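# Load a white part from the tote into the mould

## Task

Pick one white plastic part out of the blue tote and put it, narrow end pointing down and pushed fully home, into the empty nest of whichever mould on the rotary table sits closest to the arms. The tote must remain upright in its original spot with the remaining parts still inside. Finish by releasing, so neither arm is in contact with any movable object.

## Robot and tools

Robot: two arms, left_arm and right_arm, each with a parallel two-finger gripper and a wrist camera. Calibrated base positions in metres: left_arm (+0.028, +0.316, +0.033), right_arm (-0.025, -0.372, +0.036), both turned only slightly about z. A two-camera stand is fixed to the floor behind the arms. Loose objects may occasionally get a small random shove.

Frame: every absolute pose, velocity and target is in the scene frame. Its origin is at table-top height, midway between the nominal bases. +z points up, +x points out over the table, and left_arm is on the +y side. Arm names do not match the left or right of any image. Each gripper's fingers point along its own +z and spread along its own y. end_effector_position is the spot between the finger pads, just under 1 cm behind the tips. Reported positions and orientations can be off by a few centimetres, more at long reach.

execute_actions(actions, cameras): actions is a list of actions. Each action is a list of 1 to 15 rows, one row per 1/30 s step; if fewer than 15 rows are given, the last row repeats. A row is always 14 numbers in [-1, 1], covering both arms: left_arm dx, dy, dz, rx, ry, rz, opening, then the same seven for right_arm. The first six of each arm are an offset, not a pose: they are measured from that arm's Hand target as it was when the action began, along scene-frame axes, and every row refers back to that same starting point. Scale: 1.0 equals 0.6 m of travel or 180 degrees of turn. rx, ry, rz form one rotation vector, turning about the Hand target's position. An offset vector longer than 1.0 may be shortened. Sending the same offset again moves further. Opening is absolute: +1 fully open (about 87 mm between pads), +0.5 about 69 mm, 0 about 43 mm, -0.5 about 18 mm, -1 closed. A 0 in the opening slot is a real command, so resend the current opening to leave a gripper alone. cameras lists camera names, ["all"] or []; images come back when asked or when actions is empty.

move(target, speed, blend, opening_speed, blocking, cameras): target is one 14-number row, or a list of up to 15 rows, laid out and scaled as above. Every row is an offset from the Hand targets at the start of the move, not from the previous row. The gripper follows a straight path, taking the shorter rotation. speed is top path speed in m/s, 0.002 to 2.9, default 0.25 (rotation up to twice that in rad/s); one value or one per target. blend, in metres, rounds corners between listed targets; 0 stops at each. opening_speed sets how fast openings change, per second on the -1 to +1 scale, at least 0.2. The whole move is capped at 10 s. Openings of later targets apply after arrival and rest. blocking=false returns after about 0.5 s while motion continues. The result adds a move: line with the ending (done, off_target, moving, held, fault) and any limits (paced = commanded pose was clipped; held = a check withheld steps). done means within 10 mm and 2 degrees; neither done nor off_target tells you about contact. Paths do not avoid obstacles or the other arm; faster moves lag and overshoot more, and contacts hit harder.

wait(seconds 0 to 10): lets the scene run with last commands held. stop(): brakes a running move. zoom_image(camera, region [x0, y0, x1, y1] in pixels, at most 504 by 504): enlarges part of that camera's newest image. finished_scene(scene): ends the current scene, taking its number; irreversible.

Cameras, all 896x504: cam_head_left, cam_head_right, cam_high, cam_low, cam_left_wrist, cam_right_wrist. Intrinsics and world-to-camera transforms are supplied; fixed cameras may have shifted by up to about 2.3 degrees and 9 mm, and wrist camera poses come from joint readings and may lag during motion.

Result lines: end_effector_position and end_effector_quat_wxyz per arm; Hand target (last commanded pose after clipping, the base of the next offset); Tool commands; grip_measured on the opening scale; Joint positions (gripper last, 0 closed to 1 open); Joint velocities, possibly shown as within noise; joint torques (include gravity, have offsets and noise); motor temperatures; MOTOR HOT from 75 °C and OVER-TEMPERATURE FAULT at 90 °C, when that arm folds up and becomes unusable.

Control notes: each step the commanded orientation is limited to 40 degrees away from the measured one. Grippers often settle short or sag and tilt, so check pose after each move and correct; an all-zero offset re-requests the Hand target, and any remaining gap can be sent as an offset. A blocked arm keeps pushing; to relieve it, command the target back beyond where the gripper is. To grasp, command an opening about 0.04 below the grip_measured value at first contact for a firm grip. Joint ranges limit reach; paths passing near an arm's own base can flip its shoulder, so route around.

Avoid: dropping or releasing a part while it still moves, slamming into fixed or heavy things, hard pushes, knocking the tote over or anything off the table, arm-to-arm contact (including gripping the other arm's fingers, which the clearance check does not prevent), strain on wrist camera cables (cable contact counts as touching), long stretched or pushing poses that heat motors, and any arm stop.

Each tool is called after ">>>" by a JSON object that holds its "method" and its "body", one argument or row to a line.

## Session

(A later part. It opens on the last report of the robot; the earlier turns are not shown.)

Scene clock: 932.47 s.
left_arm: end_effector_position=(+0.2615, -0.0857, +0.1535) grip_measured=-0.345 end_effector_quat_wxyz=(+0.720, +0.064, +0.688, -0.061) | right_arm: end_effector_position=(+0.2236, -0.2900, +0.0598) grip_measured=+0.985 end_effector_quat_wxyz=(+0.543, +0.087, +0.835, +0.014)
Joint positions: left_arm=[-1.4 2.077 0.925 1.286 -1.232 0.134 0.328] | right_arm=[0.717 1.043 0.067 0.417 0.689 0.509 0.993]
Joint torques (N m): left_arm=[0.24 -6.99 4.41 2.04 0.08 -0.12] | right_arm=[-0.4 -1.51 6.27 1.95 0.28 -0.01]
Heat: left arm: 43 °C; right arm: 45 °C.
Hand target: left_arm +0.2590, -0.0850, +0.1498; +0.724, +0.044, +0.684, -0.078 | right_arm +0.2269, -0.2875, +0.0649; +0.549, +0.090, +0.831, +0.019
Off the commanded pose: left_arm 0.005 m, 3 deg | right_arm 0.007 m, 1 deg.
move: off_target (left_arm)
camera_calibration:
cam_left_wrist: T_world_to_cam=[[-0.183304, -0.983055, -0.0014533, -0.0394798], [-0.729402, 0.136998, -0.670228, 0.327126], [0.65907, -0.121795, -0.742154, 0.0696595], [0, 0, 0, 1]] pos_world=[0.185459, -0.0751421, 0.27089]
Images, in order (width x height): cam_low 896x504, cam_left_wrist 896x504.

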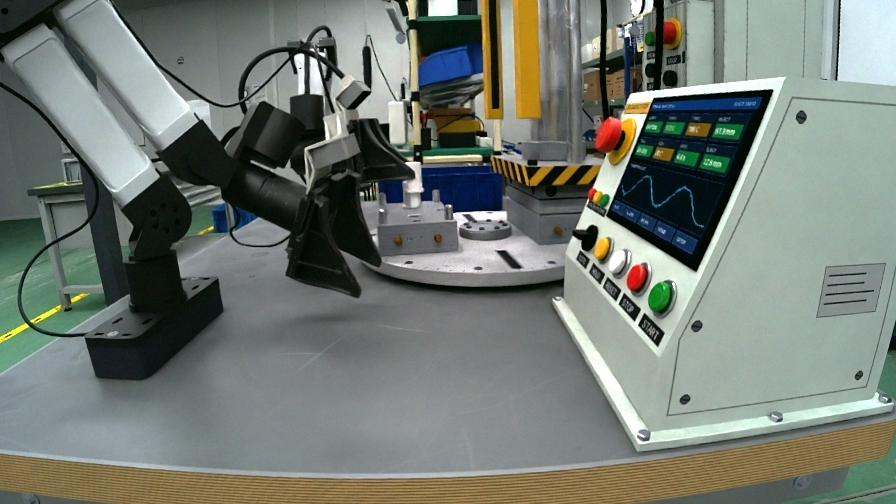

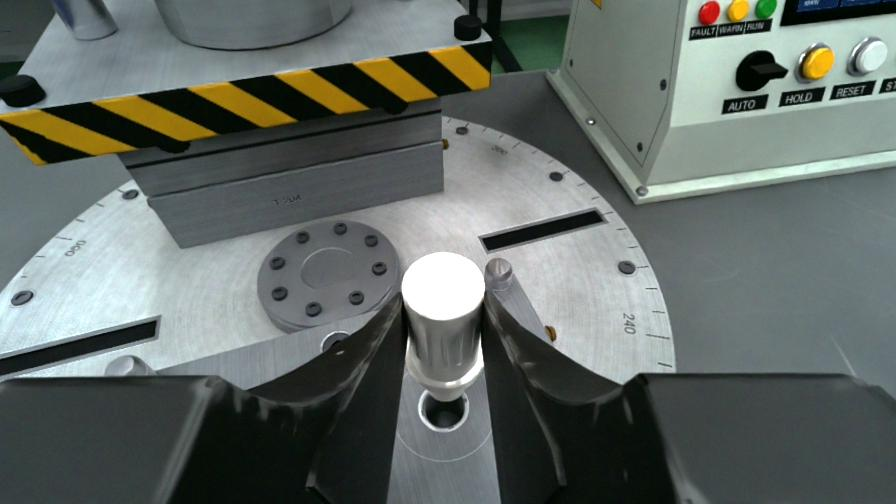

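>>> {"method": "move", "body": {
  "target": [-0.008, 0.0035, -0.012, 0, 0, 0, -0.42, 0, 0, 0, 0, 0, 0, 1],
  "speed": 0.05,
  "cameras": ["cam_left_wrist", "cam_low"]
}}

>>> {"method": "zoom_image", "body": {
  "camera": "cam_left_wrist",
  "region": [395, 340, 505, 450]
}}

>>> {"method": "zoom_image", "body": {
  "camera": "cam_low",
  "region": [395, 180, 435, 230]
}}

Scene clock: 977.97 s.
left_arm: end_effector_position=(+0.2571, -0.0825, +0.1447) grip_measured=-0.345 end_effector_quat_wxyz=(+0.718, +0.064, +0.690, -0.060) | right_arm: end_effector_position=(+0.2236, -0.2900, +0.0598) grip_measured=+0.985 end_effector_quat_wxyz=(+0.543, +0.087, +0.835, +0.014)
Joint positions: left_arm=[-1.409 2.092 0.905 1.309 -1.244 0.124 0.328] | right_arm=[0.717 1.043 0.067 0.417 0.689 0.509 0.993]
Joint torques (N m): left_arm=[0.09 -6.82 4.7 2.1 0.07 -0.09] | right_arm=[-0.39 -1.35 6.38 1.92 0.27 -0.03]
Motor temperatures (°C): left_arm=[29 40 42 39 27 29 30] | right_arm=[30 34 45 40 27 28 31]
Heat: left arm: 42 °C; right arm: 45 °C.
Hand target: left_arm +0.2543, -0.0829, +0.1427; +0.724, +0.044, +0.684, -0.078 | right_arm +0.2269, -0.2875, +0.0649; +0.549, +0.090, +0.831, +0.019
Off the commanded pose: left_arm 0.004 m, 3 deg | right_arm 0.007 m, 1 deg.
move: off_target (left_arm)
camera_calibration:
cam_left_wrist: T_world_to_cam=[[-0.182207, -0.983258, -0.00222993, -0.0373398], [-0.732768, 0.137301, -0.666482, 0.317949], [0.65563, -0.119804, -0.745517, 0.0679287], [0, 0, 0, 1]] pos_world=[0.181643, -0.0722311, 0.262466]
Images, in order (width x height): cam_low 896x504, cam_left_wrist 896x504.

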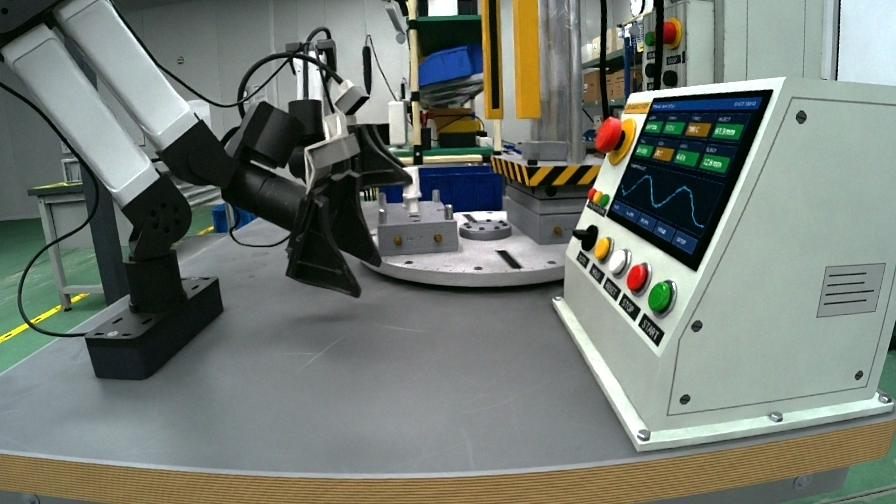

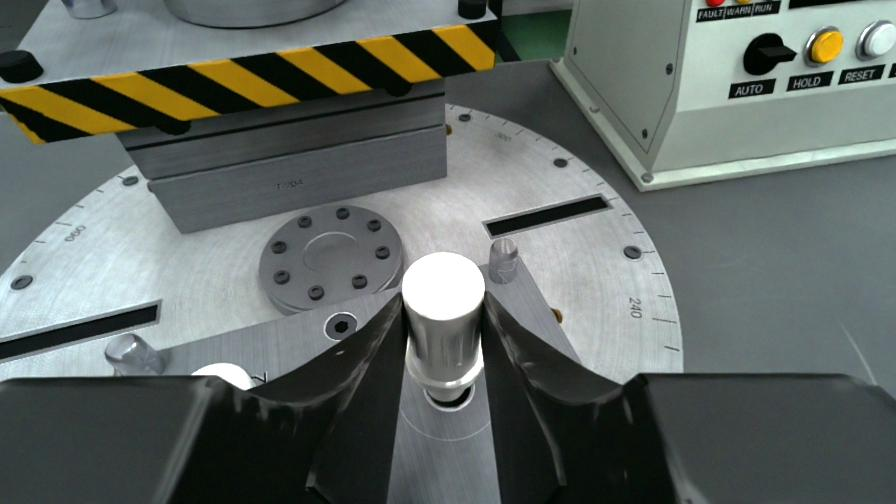

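Scaled by 4.582 from the camera's 896x504 image, which has a finer 1280x720 frame.

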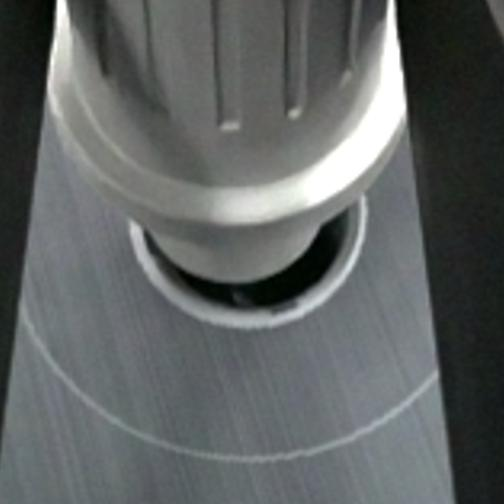

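Scaled by 10.080 from the camera's 896x504 image, which has a finer 1280x720 frame.

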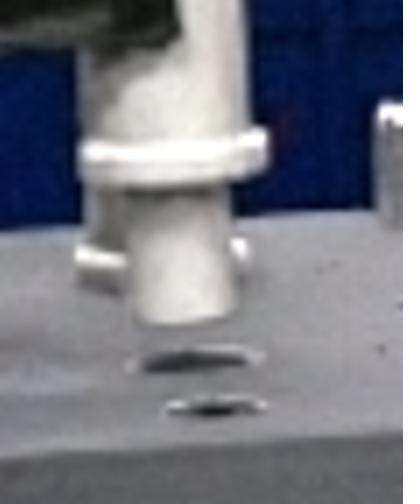

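>>> {"method": "move", "body": {
  "target": [0.012, -0.0015, -0.0033, 0, 0, 0, -0.42, 0, 0, 0, 0, 0, 0, 1],
  "speed": 0.03,
  "cameras": ["cam_left_wrist", "cam_low"]
}}

>>> {"method": "zoom_image", "body": {
  "camera": "cam_left_wrist",
  "region": [395, 340, 505, 450]
}}

>>> {"method": "zoom_image", "body": {
  "camera": "cam_low",
  "region": [395, 180, 435, 230]
}}

Scene clock: 998.30 s.
left_arm: end_effector_position=(+0.2583, -0.0819, +0.1398) grip_measured=-0.345 end_effector_quat_wxyz=(+0.717, +0.066, +0.691, -0.056) | right_arm: end_effector_position=(+0.2236, -0.2900, +0.0598) grip_measured=+0.985 end_effector_quat_wxyz=(+0.543, +0.087, +0.835, +0.014)
Joint positions: left_arm=[-1.406 2.104 0.905 1.31 -1.244 0.122 0.328] | right_arm=[0.717 1.043 0.067 0.417 0.689 0.509 0.993]
Joint torques (N m): left_arm=[1.4 -6.91 5.46 2.11 0.25 -0.11] | right_arm=[-0.34 -1.33 6.27 1.94 0.3 0]
Heat: left arm: 42 °C; right arm: 45 °C.
Hand target: left_arm +0.2614, -0.0839, +0.1407; +0.724, +0.044, +0.684, -0.078 | right_arm +0.2269, -0.2875, +0.0649; +0.549, +0.090, +0.831, +0.019
Off the commanded pose: left_arm 0.004 m, 4 deg | right_arm 0.007 m, 1 deg.
move: off_target (left_arm)
camera_calibration:
cam_left_wrist: T_world_to_cam=[[-0.179333, -0.98373, -0.0107327, -0.0361075], [-0.734588, 0.141156, -0.663668, 0.315871], [0.654385, -0.111134, -0.74795, 0.0649791], [0, 0, 0, 1]] pos_world=[0.183038, -0.0728857, 0.257847]
Images, in order (width x height): cam_low 896x504, cam_left_wrist 896x504.

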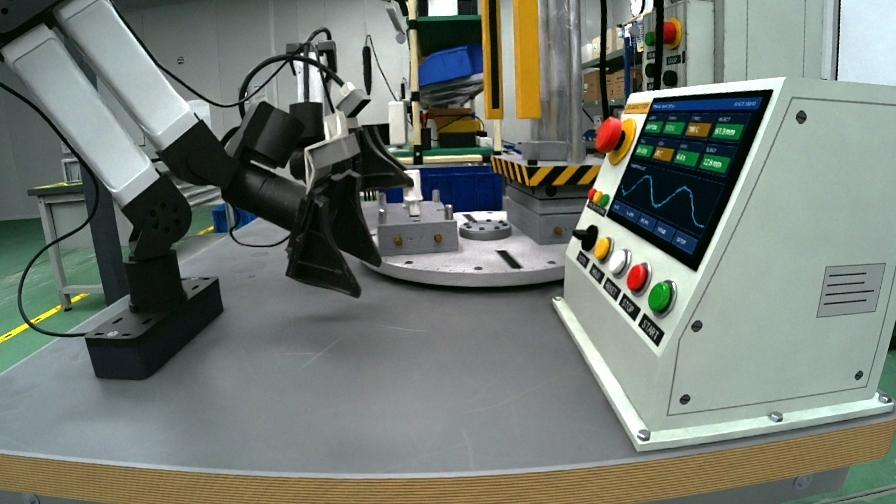

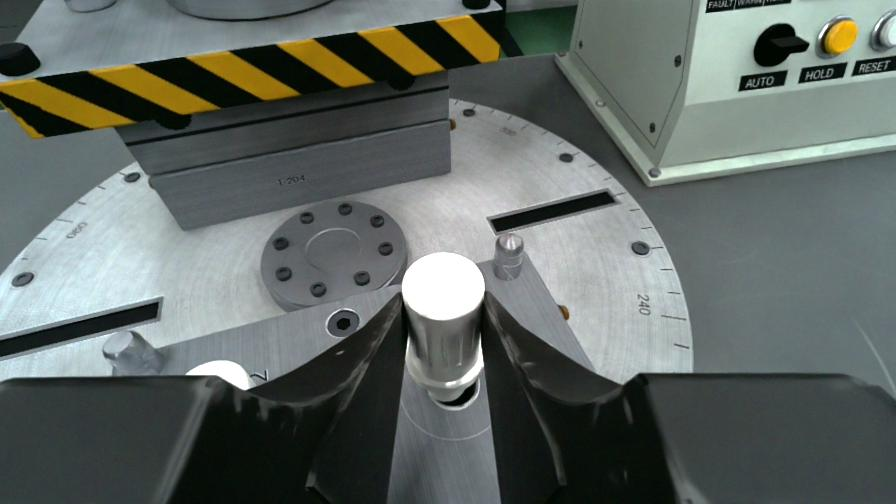

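Scaled by 4.582 from the camera's 896x504 image, which has a finer 1280x720 frame.

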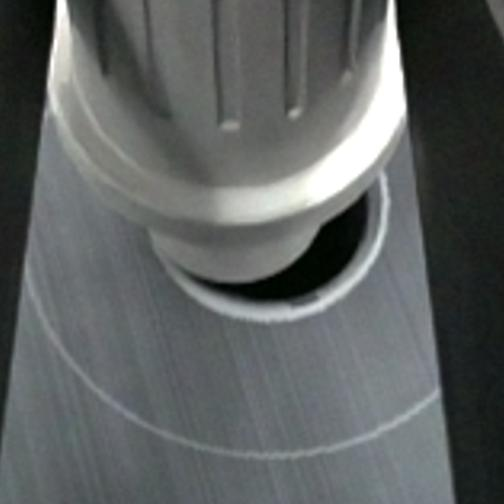

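Scaled by 10.080 from the camera's 896x504 image, which has a finer 1280x720 frame.

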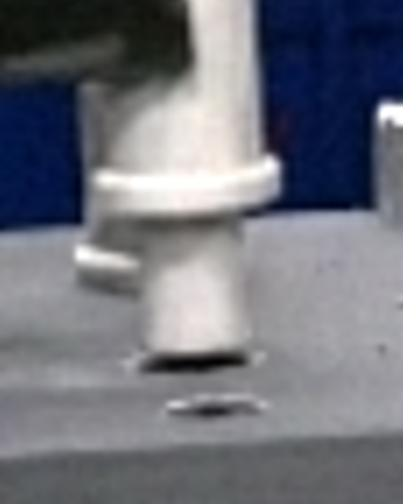

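>>> {"method": "move", "body": {
  "target": [-0.0015, -0.0075, -0.002, -0.005, 0.0009, 0, -0.42, 0, 0, 0, 0, 0, 0, 1],
  "speed": 0.03,
  "cameras": ["cam_left_wrist", "cam_low"]
}}

>>> {"method": "zoom_image", "body": {
  "camera": "cam_left_wrist",
  "region": [395, 340, 505, 450]
}}

>>> {"method": "zoom_image", "body": {
  "camera": "cam_low",
  "region": [395, 180, 435, 230]
}}

Scene clock: 1015.13 s.
left_arm: end_effector_position=(+0.2583, -0.0822, +0.1380) grip_measured=-0.345 end_effector_quat_wxyz=(+0.717, +0.064, +0.692, -0.058) | right_arm: end_effector_position=(+0.2236, -0.2900, +0.0598) grip_measured=+0.985 end_effector_quat_wxyz=(+0.543, +0.087, +0.835, +0.014)
Joint positions: left_arm=[-1.406 2.109 0.905 1.313 -1.244 0.115 0.328] | right_arm=[0.717 1.043 0.067 0.417 0.689 0.509 0.993]
Joint torques (N m): left_arm=[1.01 -6.34 7.01 2.06 0.21 -0.17] | right_arm=[-0.32 -1.39 6.34 1.93 0.28 0]
Heat: left arm: 42 °C; right arm: 45 °C.
Hand target: left_arm +0.2605, -0.0884, +0.1395; +0.724, +0.038, +0.684, -0.083 | right_arm +0.2269, -0.2875, +0.0649; +0.549, +0.090, +0.831, +0.019
Off the commanded pose: left_arm 0.007 m, 4 deg | right_arm 0.007 m, 1 deg.
move: off_target (left_arm)
camera_calibration:
cam_left_wrist: T_world_to_cam=[[-0.179537, -0.983732, -0.00608502, -0.0369836], [-0.735468, 0.13833, -0.663288, 0.31463], [0.65334, -0.114609, -0.748339, 0.0637144], [0, 0, 0, 1]] pos_world=[0.183133, -0.0726025, 0.256145]
Images, in order (width x height): cam_low 896x504, cam_left_wrist 896x504.

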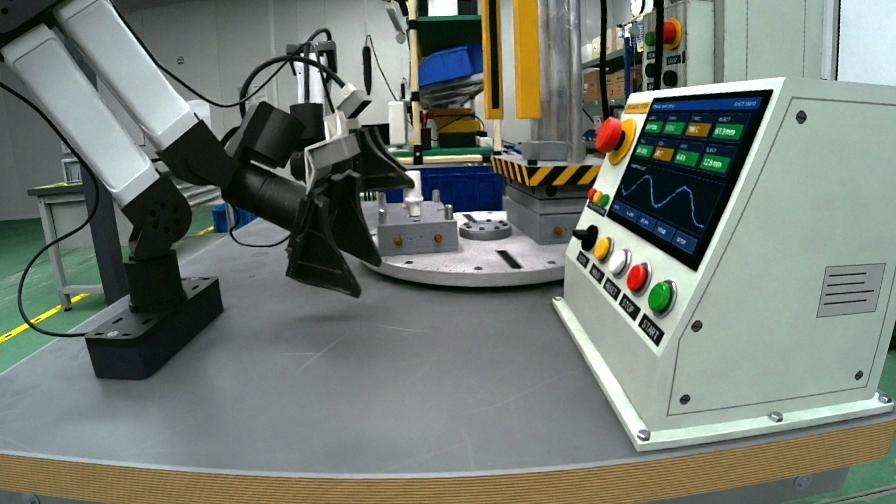

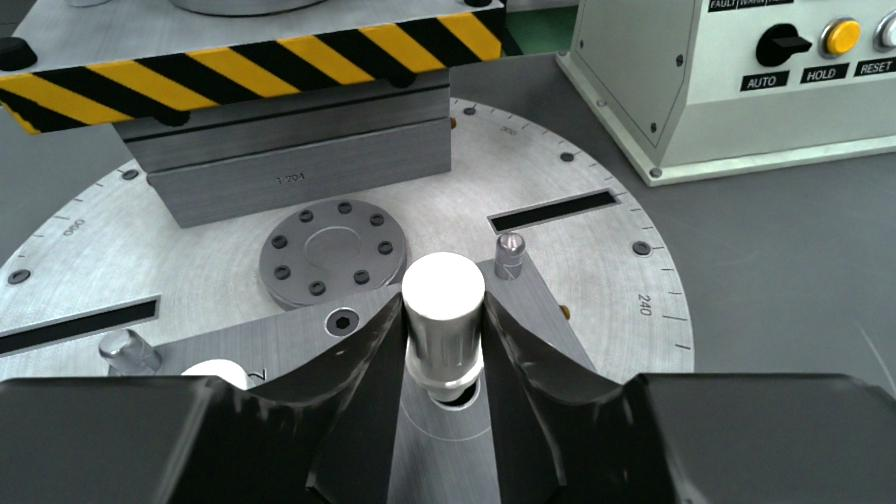

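Scaled by 4.582 from the camera's 896x504 image, which has a finer 1280x720 frame.

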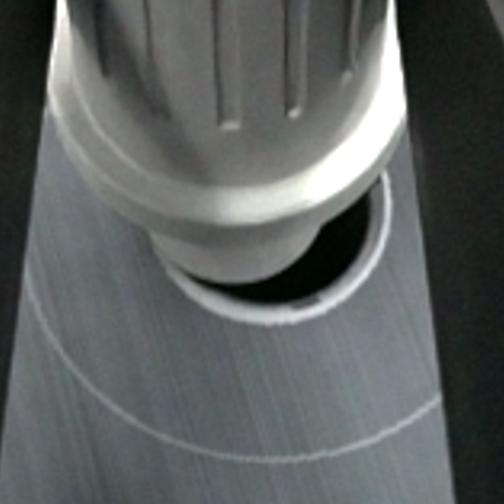

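Scaled by 10.080 from the camera's 896x504 image, which has a finer 1280x720 frame.

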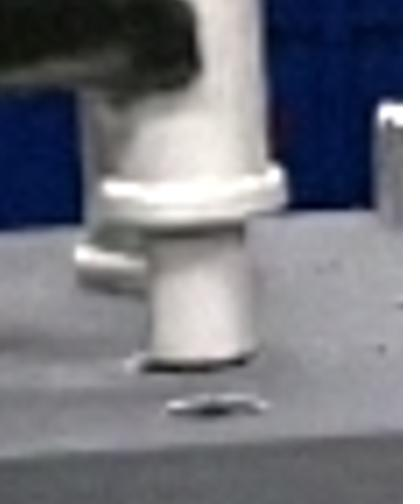

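>>> {"method": "move", "body": {
  "target": [
    [-0.0097, 0.004, 0.03, 0, 0, 0, -0.42, 0, 0, 0, 0, 0, 0, 1],
    [-0.0097, 0.004, -0.0042, 0, 0, 0, -0.42, 0, 0, 0, 0, 0, 0, 1]
  ],
  "speed": 0.04,
  "cameras": ["cam_left_wrist", "cam_low"]
}}

>>> {"method": "zoom_image", "body": {
  "camera": "cam_left_wrist",
  "region": [395, 340, 505, 450]
}}

>>> {"method": "zoom_image", "body": {
  "camera": "cam_low",
  "region": [395, 180, 435, 230]
}}

Scene clock: 1050.23 s.
left_arm: end_effector_position=(+0.2584, -0.0824, +0.1381) grip_measured=-0.345 end_effector_quat_wxyz=(+0.718, +0.060, +0.691, -0.061) | right_arm: end_effector_position=(+0.2236, -0.2900, +0.0598) grip_measured=+0.985 end_effector_quat_wxyz=(+0.543, +0.087, +0.835, +0.014)
Joint positions: left_arm=[-1.406 2.114 0.905 1.329 -1.245 0.115 0.328] | right_arm=[0.717 1.043 0.067 0.417 0.689 0.509 0.993]
Joint torques (N m): left_arm=[-0.14 -6.58 5.56 2.06 0.07 -0.14] | right_arm=[-0.29 -1.42 6.32 1.94 0.29 0.01]
Heat: left arm: 44 °C; right arm: 45 °C.
Hand target: left_arm +0.2547, -0.0859, +0.1370; +0.724, +0.038, +0.684, -0.083 | right_arm +0.2269, -0.2875, +0.0649; +0.549, +0.090, +0.831, +0.019
Off the commanded pose: left_arm 0.005 m, 4 deg | right_arm 0.007 m, 1 deg.
move: off_target (left_arm)
camera_calibration:
cam_left_wrist: T_world_to_cam=[[-0.178475, -0.983935, 0.00439696, -0.0389429], [-0.734605, 0.130274, -0.665871, 0.314233], [0.654601, -0.122072, -0.746054, 0.0623996], [0, 0, 0, 1]] pos_world=[0.18304, -0.0716364, 0.255963]
Images, in order (width x height): cam_low 896x504, cam_left_wrist 896x504.

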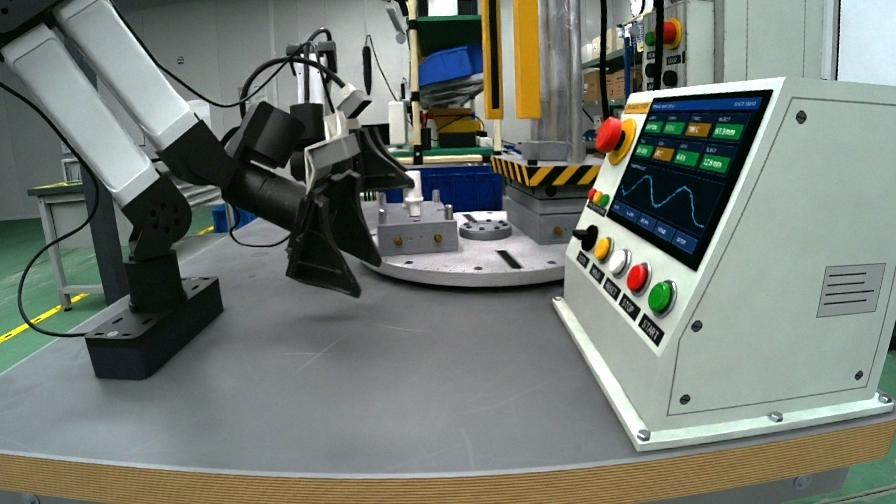

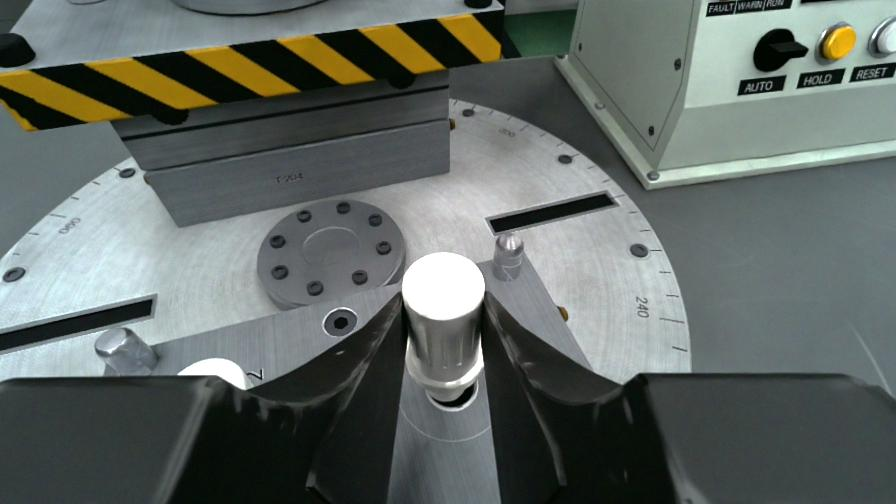

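Scaled by 4.582 from the camera's 896x504 image, which has a finer 1280x720 frame.

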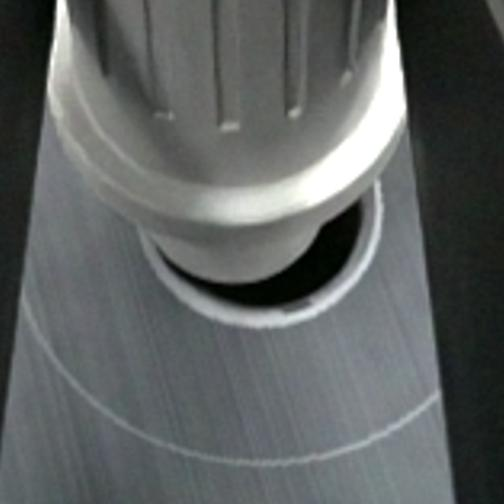

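Scaled by 10.080 from the camera's 896x504 image, which has a finer 1280x720 frame.

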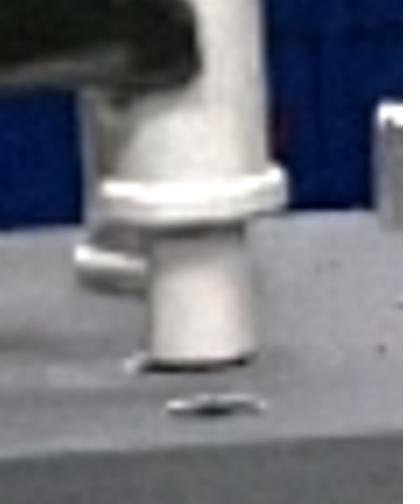

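>>> {"method": "move", "body": {
  "target": [0, 0, 0.003, 0, 0, -0.0083, -0.42, 0, 0, 0, 0, 0, 0, 1],
  "speed": 0.04,
  "cameras": ["cam_left_wrist", "cam_low"]
}}

>>> {"method": "zoom_image", "body": {
  "camera": "cam_left_wrist",
  "region": [395, 340, 505, 450]
}}

>>> {"method": "zoom_image", "body": {
  "camera": "cam_low",
  "region": [395, 180, 435, 230]
}}

Scene clock: 1081.33 s.
left_arm: end_effector_position=(+0.2581, -0.0826, +0.1378) grip_measured=-0.345 end_effector_quat_wxyz=(+0.718, +0.059, +0.690, -0.066) | right_arm: end_effector_position=(+0.2236, -0.2900, +0.0598) grip_measured=+0.985 end_effector_quat_wxyz=(+0.543, +0.087, +0.835, +0.014)
Joint positions: left_arm=[-1.406 2.115 0.9 1.337 -1.24 0.109 0.328] | right_arm=[0.717 1.043 0.067 0.417 0.689 0.509 0.993]
Joint torques (N m): left_arm=[0.14 -7.75 4.18 2.01 0.32 -0.13] | right_arm=[-0.24 -1.44 6.23 1.93 0.28 0.02]
Heat: left arm: 43 °C; right arm: 45 °C.
Hand target: left_arm +0.2547, -0.0859, +0.1387; +0.722, +0.047, +0.684, -0.093 | right_arm +0.2269, -0.2875, +0.0649; +0.549, +0.090, +0.831, +0.019
Off the commanded pose: left_arm 0.005 m, 3 deg | right_arm 0.007 m, 1 deg.
move: off_target (left_arm)
camera_calibration:
cam_left_wrist: T_world_to_cam=[[-0.183534, -0.982929, 0.0128574, -0.0390165], [-0.733981, 0.128326, -0.666936, 0.313693], [0.653901, -0.131842, -0.745004, 0.0615533], [0, 0, 0, 1]] pos_world=[0.182834, -0.07049, 0.255572]
Images, in order (width x height): cam_low 896x504, cam_left_wrist 896x504.

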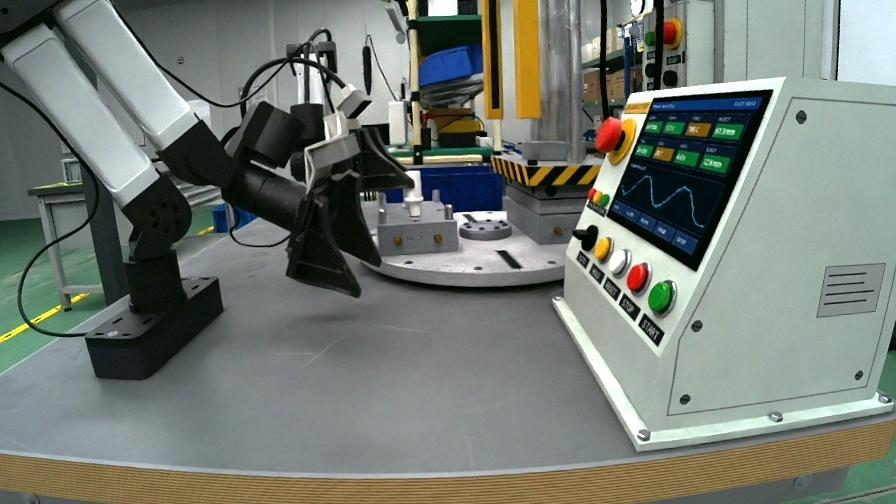

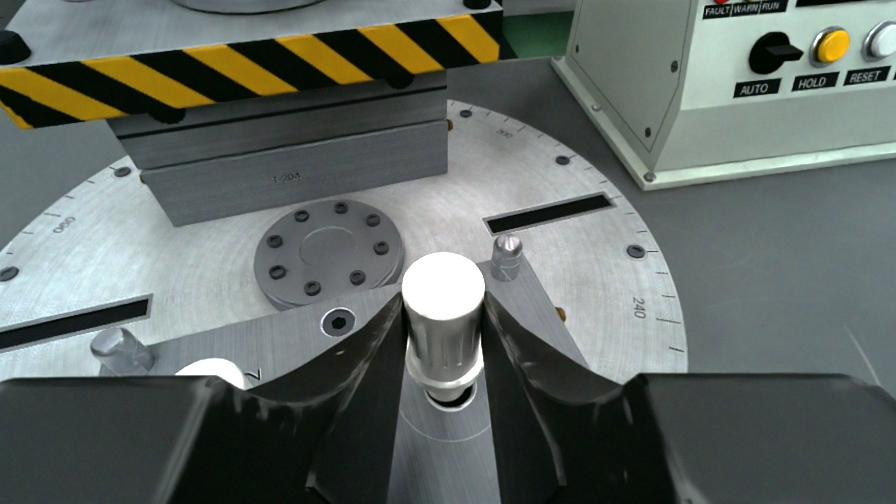

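Scaled by 4.582 from the camera's 896x504 image, which has a finer 1280x720 frame.

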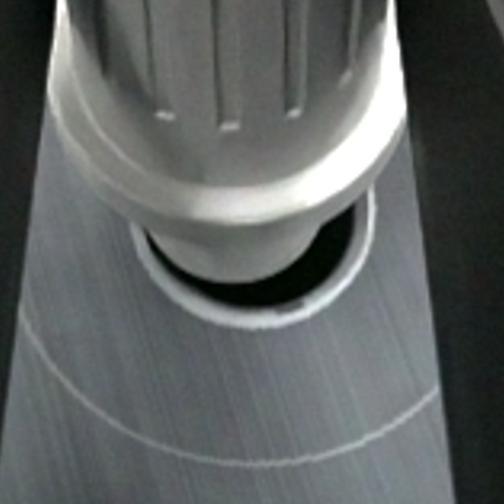

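Scaled by 10.080 from the camera's 896x504 image, which has a finer 1280x720 frame.

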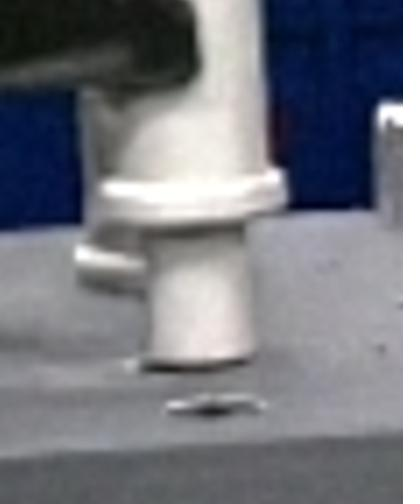

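>>> {"method": "move", "body": {
  "target": [
    [0, 0, 0.0305, 0, 0, 0.0083, -0.42, 0, 0, 0, 0, 0, 0, 1],
    [0.0015, 0.04, 0.0305, 0, 0, 0.0083, -0.42, 0, 0, 0, 0, 0, 0, 1],
    [0.0008, 0.0012, 0.0222, 0, 0, 0.0083, -0.42, 0, 0, 0, 0, 0, 0, 1]
  ],
  "speed": 0.04,
  "cameras": ["cam_left_wrist", "cam_low"]
}}

>>> {"method": "zoom_image", "body": {
  "camera": "cam_left_wrist",
  "region": [395, 340, 505, 450]
}}

>>> {"method": "zoom_image", "body": {
  "camera": "cam_low",
  "region": [395, 180, 435, 230]
}}

Scene clock: 1121.40 s.
left_arm: end_effector_position=(+0.2571, -0.0790, +0.1496) grip_measured=-0.345 end_effector_quat_wxyz=(+0.720, +0.055, +0.689, -0.069) | right_arm: end_effector_position=(+0.2236, -0.2900, +0.0598) grip_measured=+0.985 end_effector_quat_wxyz=(+0.543, +0.087, +0.835, +0.014)
Joint positions: left_arm=[-1.408 2.074 0.887 1.329 -1.242 0.118 0.328] | right_arm=[0.717 1.043 0.067 0.417 0.689 0.509 0.993]
Joint torques (N m): left_arm=[0.09 -6.75 7.61 1.75 0.07 -0.03] | right_arm=[-0.38 -1.35 6.31 1.94 0.29 0]
Heat: left arm: 43 °C; right arm: 45 °C.
Hand target: left_arm +0.2552, -0.0852, +0.1521; +0.724, +0.038, +0.684, -0.084 | right_arm +0.2269, -0.2875, +0.0649; +0.549, +0.090, +0.831, +0.019
Off the commanded pose: left_arm 0.007 m, 3 deg | right_arm 0.007 m, 1 deg.
move: off_target (left_arm)
camera_calibration:
cam_left_wrist: T_world_to_cam=[[-0.182483, -0.982951, 0.0225388, -0.0374257], [-0.731322, 0.120375, -0.671325, 0.319703], [0.657167, -0.138988, -0.74082, 0.0694291], [0, 0, 0, 1]] pos_world=[0.18135, -0.0656222, 0.266903]
Images, in order (width x height): cam_low 896x504, cam_left_wrist 896x504.

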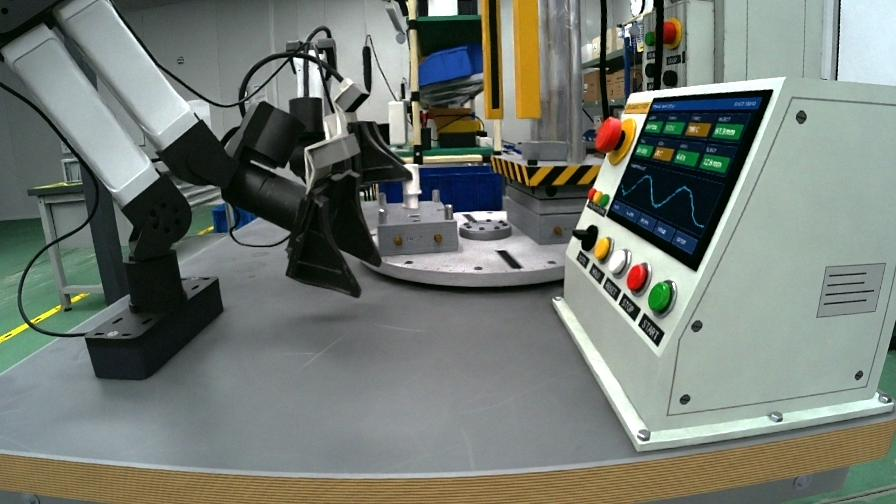

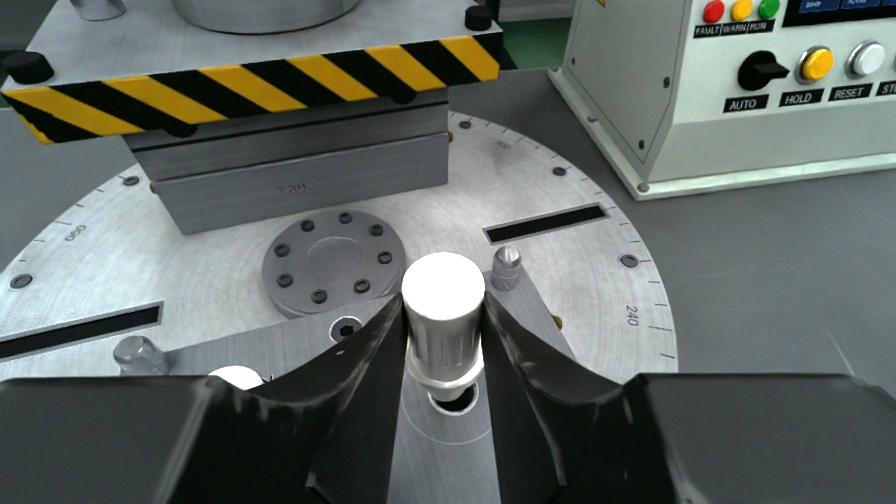

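Scaled by 4.582 from the camera's 896x504 image, which has a finer 1280x720 frame.

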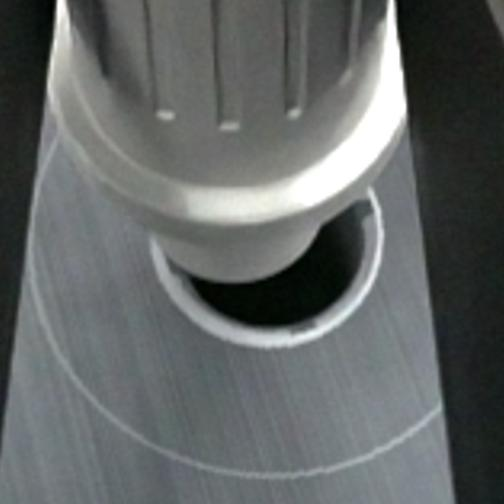

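Scaled by 10.080 from the camera's 896x504 image, which has a finer 1280x720 frame.

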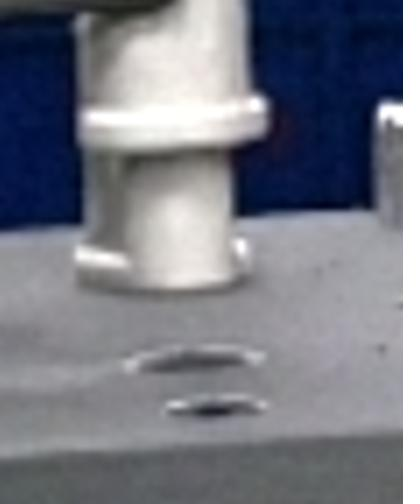

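>>> {"method": "move", "body": {
  "target": [0.0033, -0.0058, 0.0, 0.002, 0, 0, -0.42, 0, 0, 0, 0, 0, 0, 1],
  "speed": 0.04,
  "cameras": ["cam_left_wrist", "cam_low"]
}}

>>> {"method": "zoom_image", "body": {
  "camera": "cam_left_wrist",
  "region": [395, 340, 505, 450]
}}

>>> {"method": "zoom_image", "body": {
  "camera": "cam_low",
  "region": [395, 180, 435, 230]
}}

Scene clock: 1145.47 s.
left_arm: end_effector_position=(+0.2577, -0.0827, +0.1503) grip_measured=-0.345 end_effector_quat_wxyz=(+0.720, +0.053, +0.688, -0.071) | right_arm: end_effector_position=(+0.2236, -0.2900, +0.0598) grip_measured=+0.985 end_effector_quat_wxyz=(+0.543, +0.087, +0.835, +0.014)
Joint positions: left_arm=[-1.408 2.083 0.904 1.326 -1.243 0.118 0.328] | right_arm=[0.717 1.043 0.067 0.417 0.689 0.509 0.993]
Joint torques (N m): left_arm=[0.38 -6.79 7.77 1.68 0.13 0.02] | right_arm=[-0.42 -1.51 6.38 1.92 0.26 0.01]
Heat: left arm: 43 °C; right arm: 45 °C.
Hand target: left_arm +0.2572, -0.0887, +0.1520; +0.723, +0.040, +0.684, -0.081 | right_arm +0.2269, -0.2875, +0.0649; +0.549, +0.090, +0.831, +0.019
Off the commanded pose: left_arm 0.006 m, 2 deg | right_arm 0.007 m, 1 deg.
move: done
camera_calibration:
cam_left_wrist: T_world_to_cam=[[-0.182095, -0.982903, 0.0272731, -0.041842], [-0.730933, 0.116757, -0.672387, 0.320831], [0.657707, -0.142373, -0.739697, 0.0684711], [0, 0, 0, 1]] pos_world=[0.181853, -0.0688375, 0.267512]
Images, in order (width x height): cam_low 896x504, cam_left_wrist 896x504.

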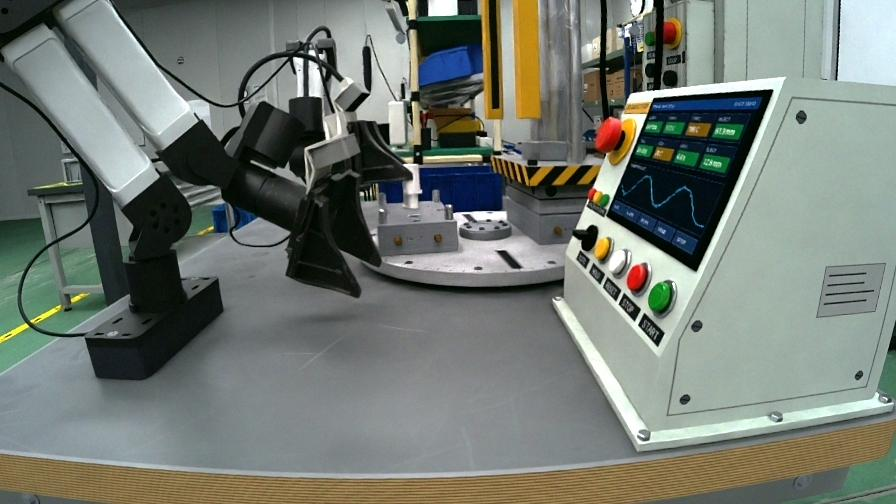

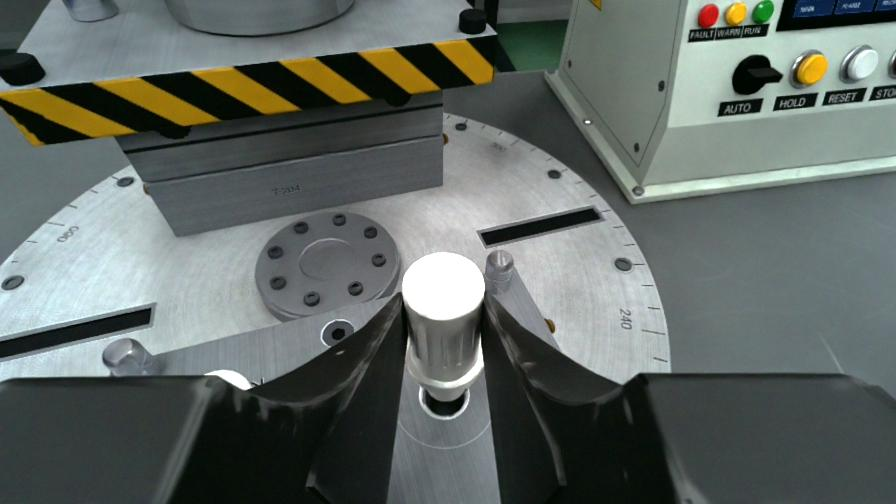

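Scaled by 4.582 from the camera's 896x504 image, which has a finer 1280x720 frame.

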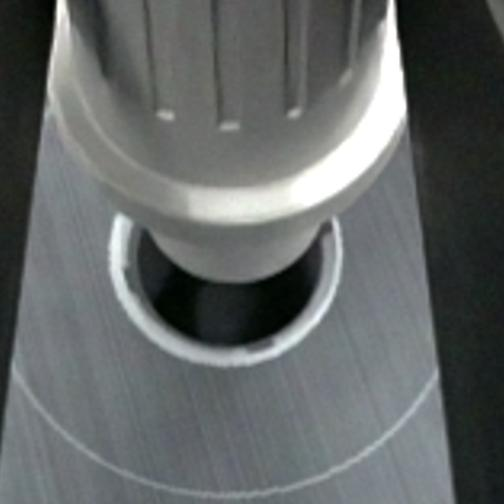

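Scaled by 10.080 from the camera's 896x504 image, which has a finer 1280x720 frame.

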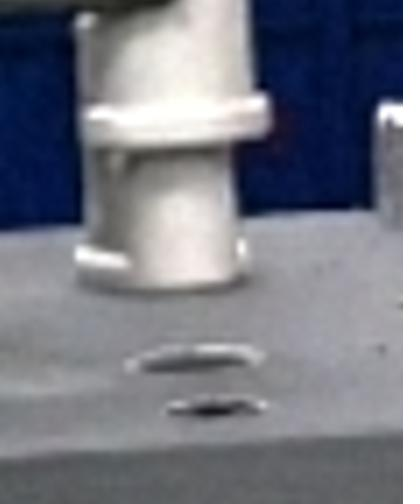

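>>> {"method": "move", "body": {
  "target": [0.001, 0.0, -0.018, 0.002, 0, 0, -0.42, 0, 0, 0, 0, 0, 0, 1],
  "speed": 0.04,
  "cameras": ["cam_left_wrist", "cam_low"]
}}

>>> {"method": "zoom_image", "body": {
  "camera": "cam_left_wrist",
  "region": [395, 340, 505, 450]
}}

>>> {"method": "zoom_image", "body": {
  "camera": "cam_low",
  "region": [395, 180, 435, 230]
}}

Scene clock: 1191.77 s.
left_arm: end_effector_position=(+0.2577, -0.0827, +0.1377) grip_measured=-0.345 end_effector_quat_wxyz=(+0.718, +0.063, +0.691, -0.060) | right_arm: end_effector_position=(+0.2236, -0.2900, +0.0598) grip_measured=+0.985 end_effector_quat_wxyz=(+0.543, +0.087, +0.835, +0.014)
Joint positions: left_arm=[-1.408 2.113 0.904 1.326 -1.243 0.118 0.328] | right_arm=[0.717 1.043 0.067 0.417 0.689 0.509 0.993]
Joint torques (N m): left_arm=[0.53 -6.91 7.34 1.92 0.12 -0.04] | right_arm=[-0.39 -1.46 6.3 1.93 0.29 0.03]
Heat: left arm: 45 °C; right arm: 45 °C.
Hand target: left_arm +0.2578, -0.0887, +0.1412; +0.723, +0.043, +0.685, -0.079 | right_arm +0.2269, -0.2875, +0.0649; +0.549, +0.090, +0.831, +0.019
Off the commanded pose: left_arm 0.007 m, 3 deg | right_arm 0.007 m, 1 deg.
move: off_target (left_arm)
camera_calibration:
cam_left_wrist: T_world_to_cam=[[-0.182113, -0.983276, -0.00156355, -0.0375165], [-0.733988, 0.137, -0.665201, 0.313806], [0.654291, -0.119995, -0.746662, 0.0629095], [0, 0, 0, 1]] pos_world=[0.182337, -0.0723318, 0.255658]
Images, in order (width x height): cam_low 896x504, cam_left_wrist 896x504.

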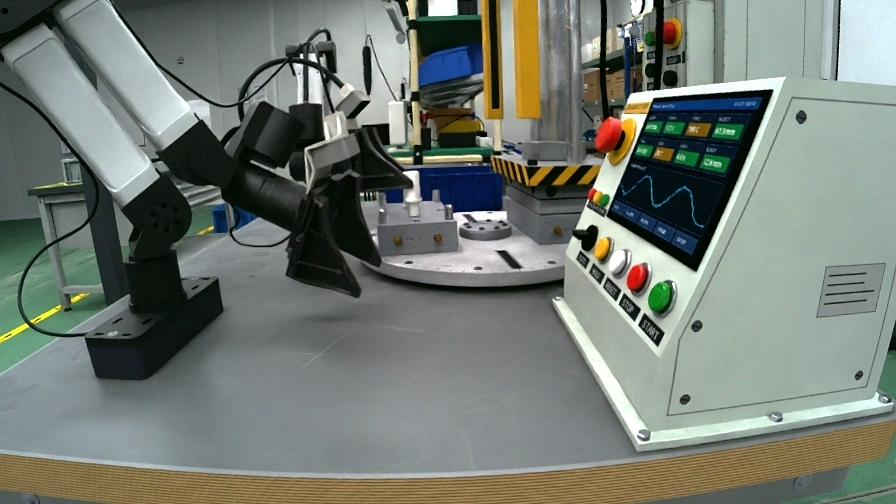

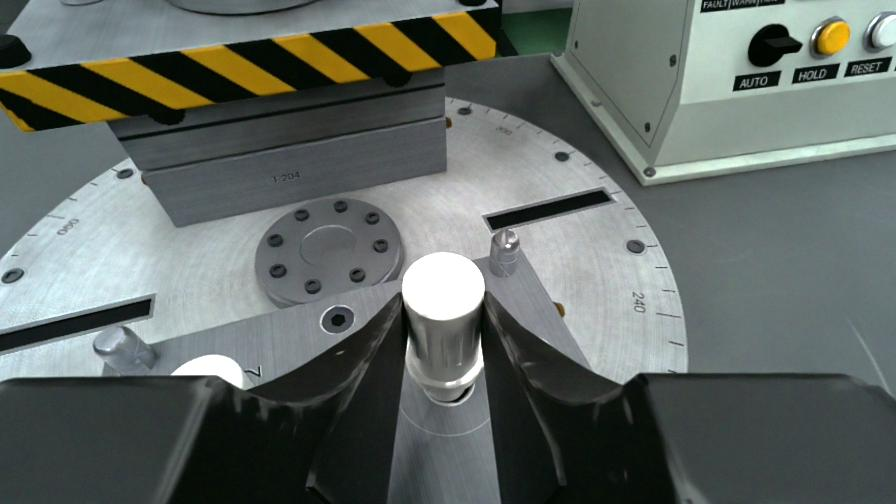

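Scaled by 4.582 from the camera's 896x504 image, which has a finer 1280x720 frame.

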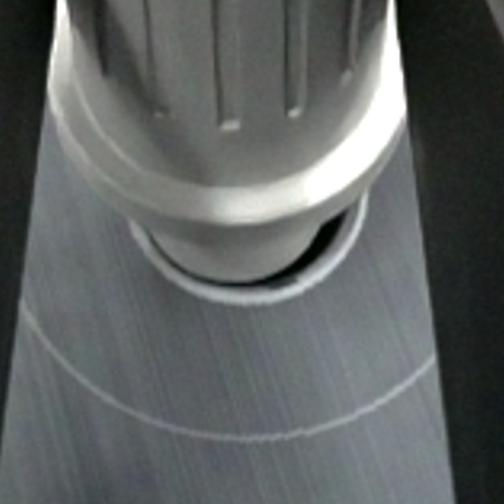

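Scaled by 10.080 from the camera's 896x504 image, which has a finer 1280x720 frame.

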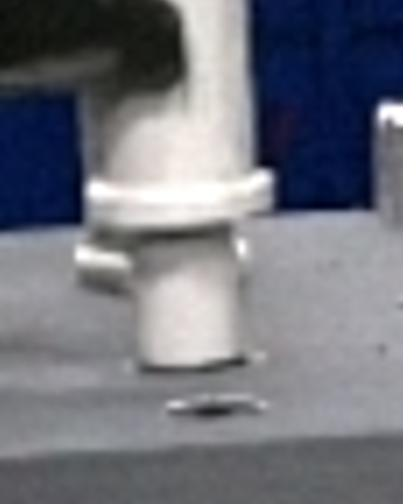

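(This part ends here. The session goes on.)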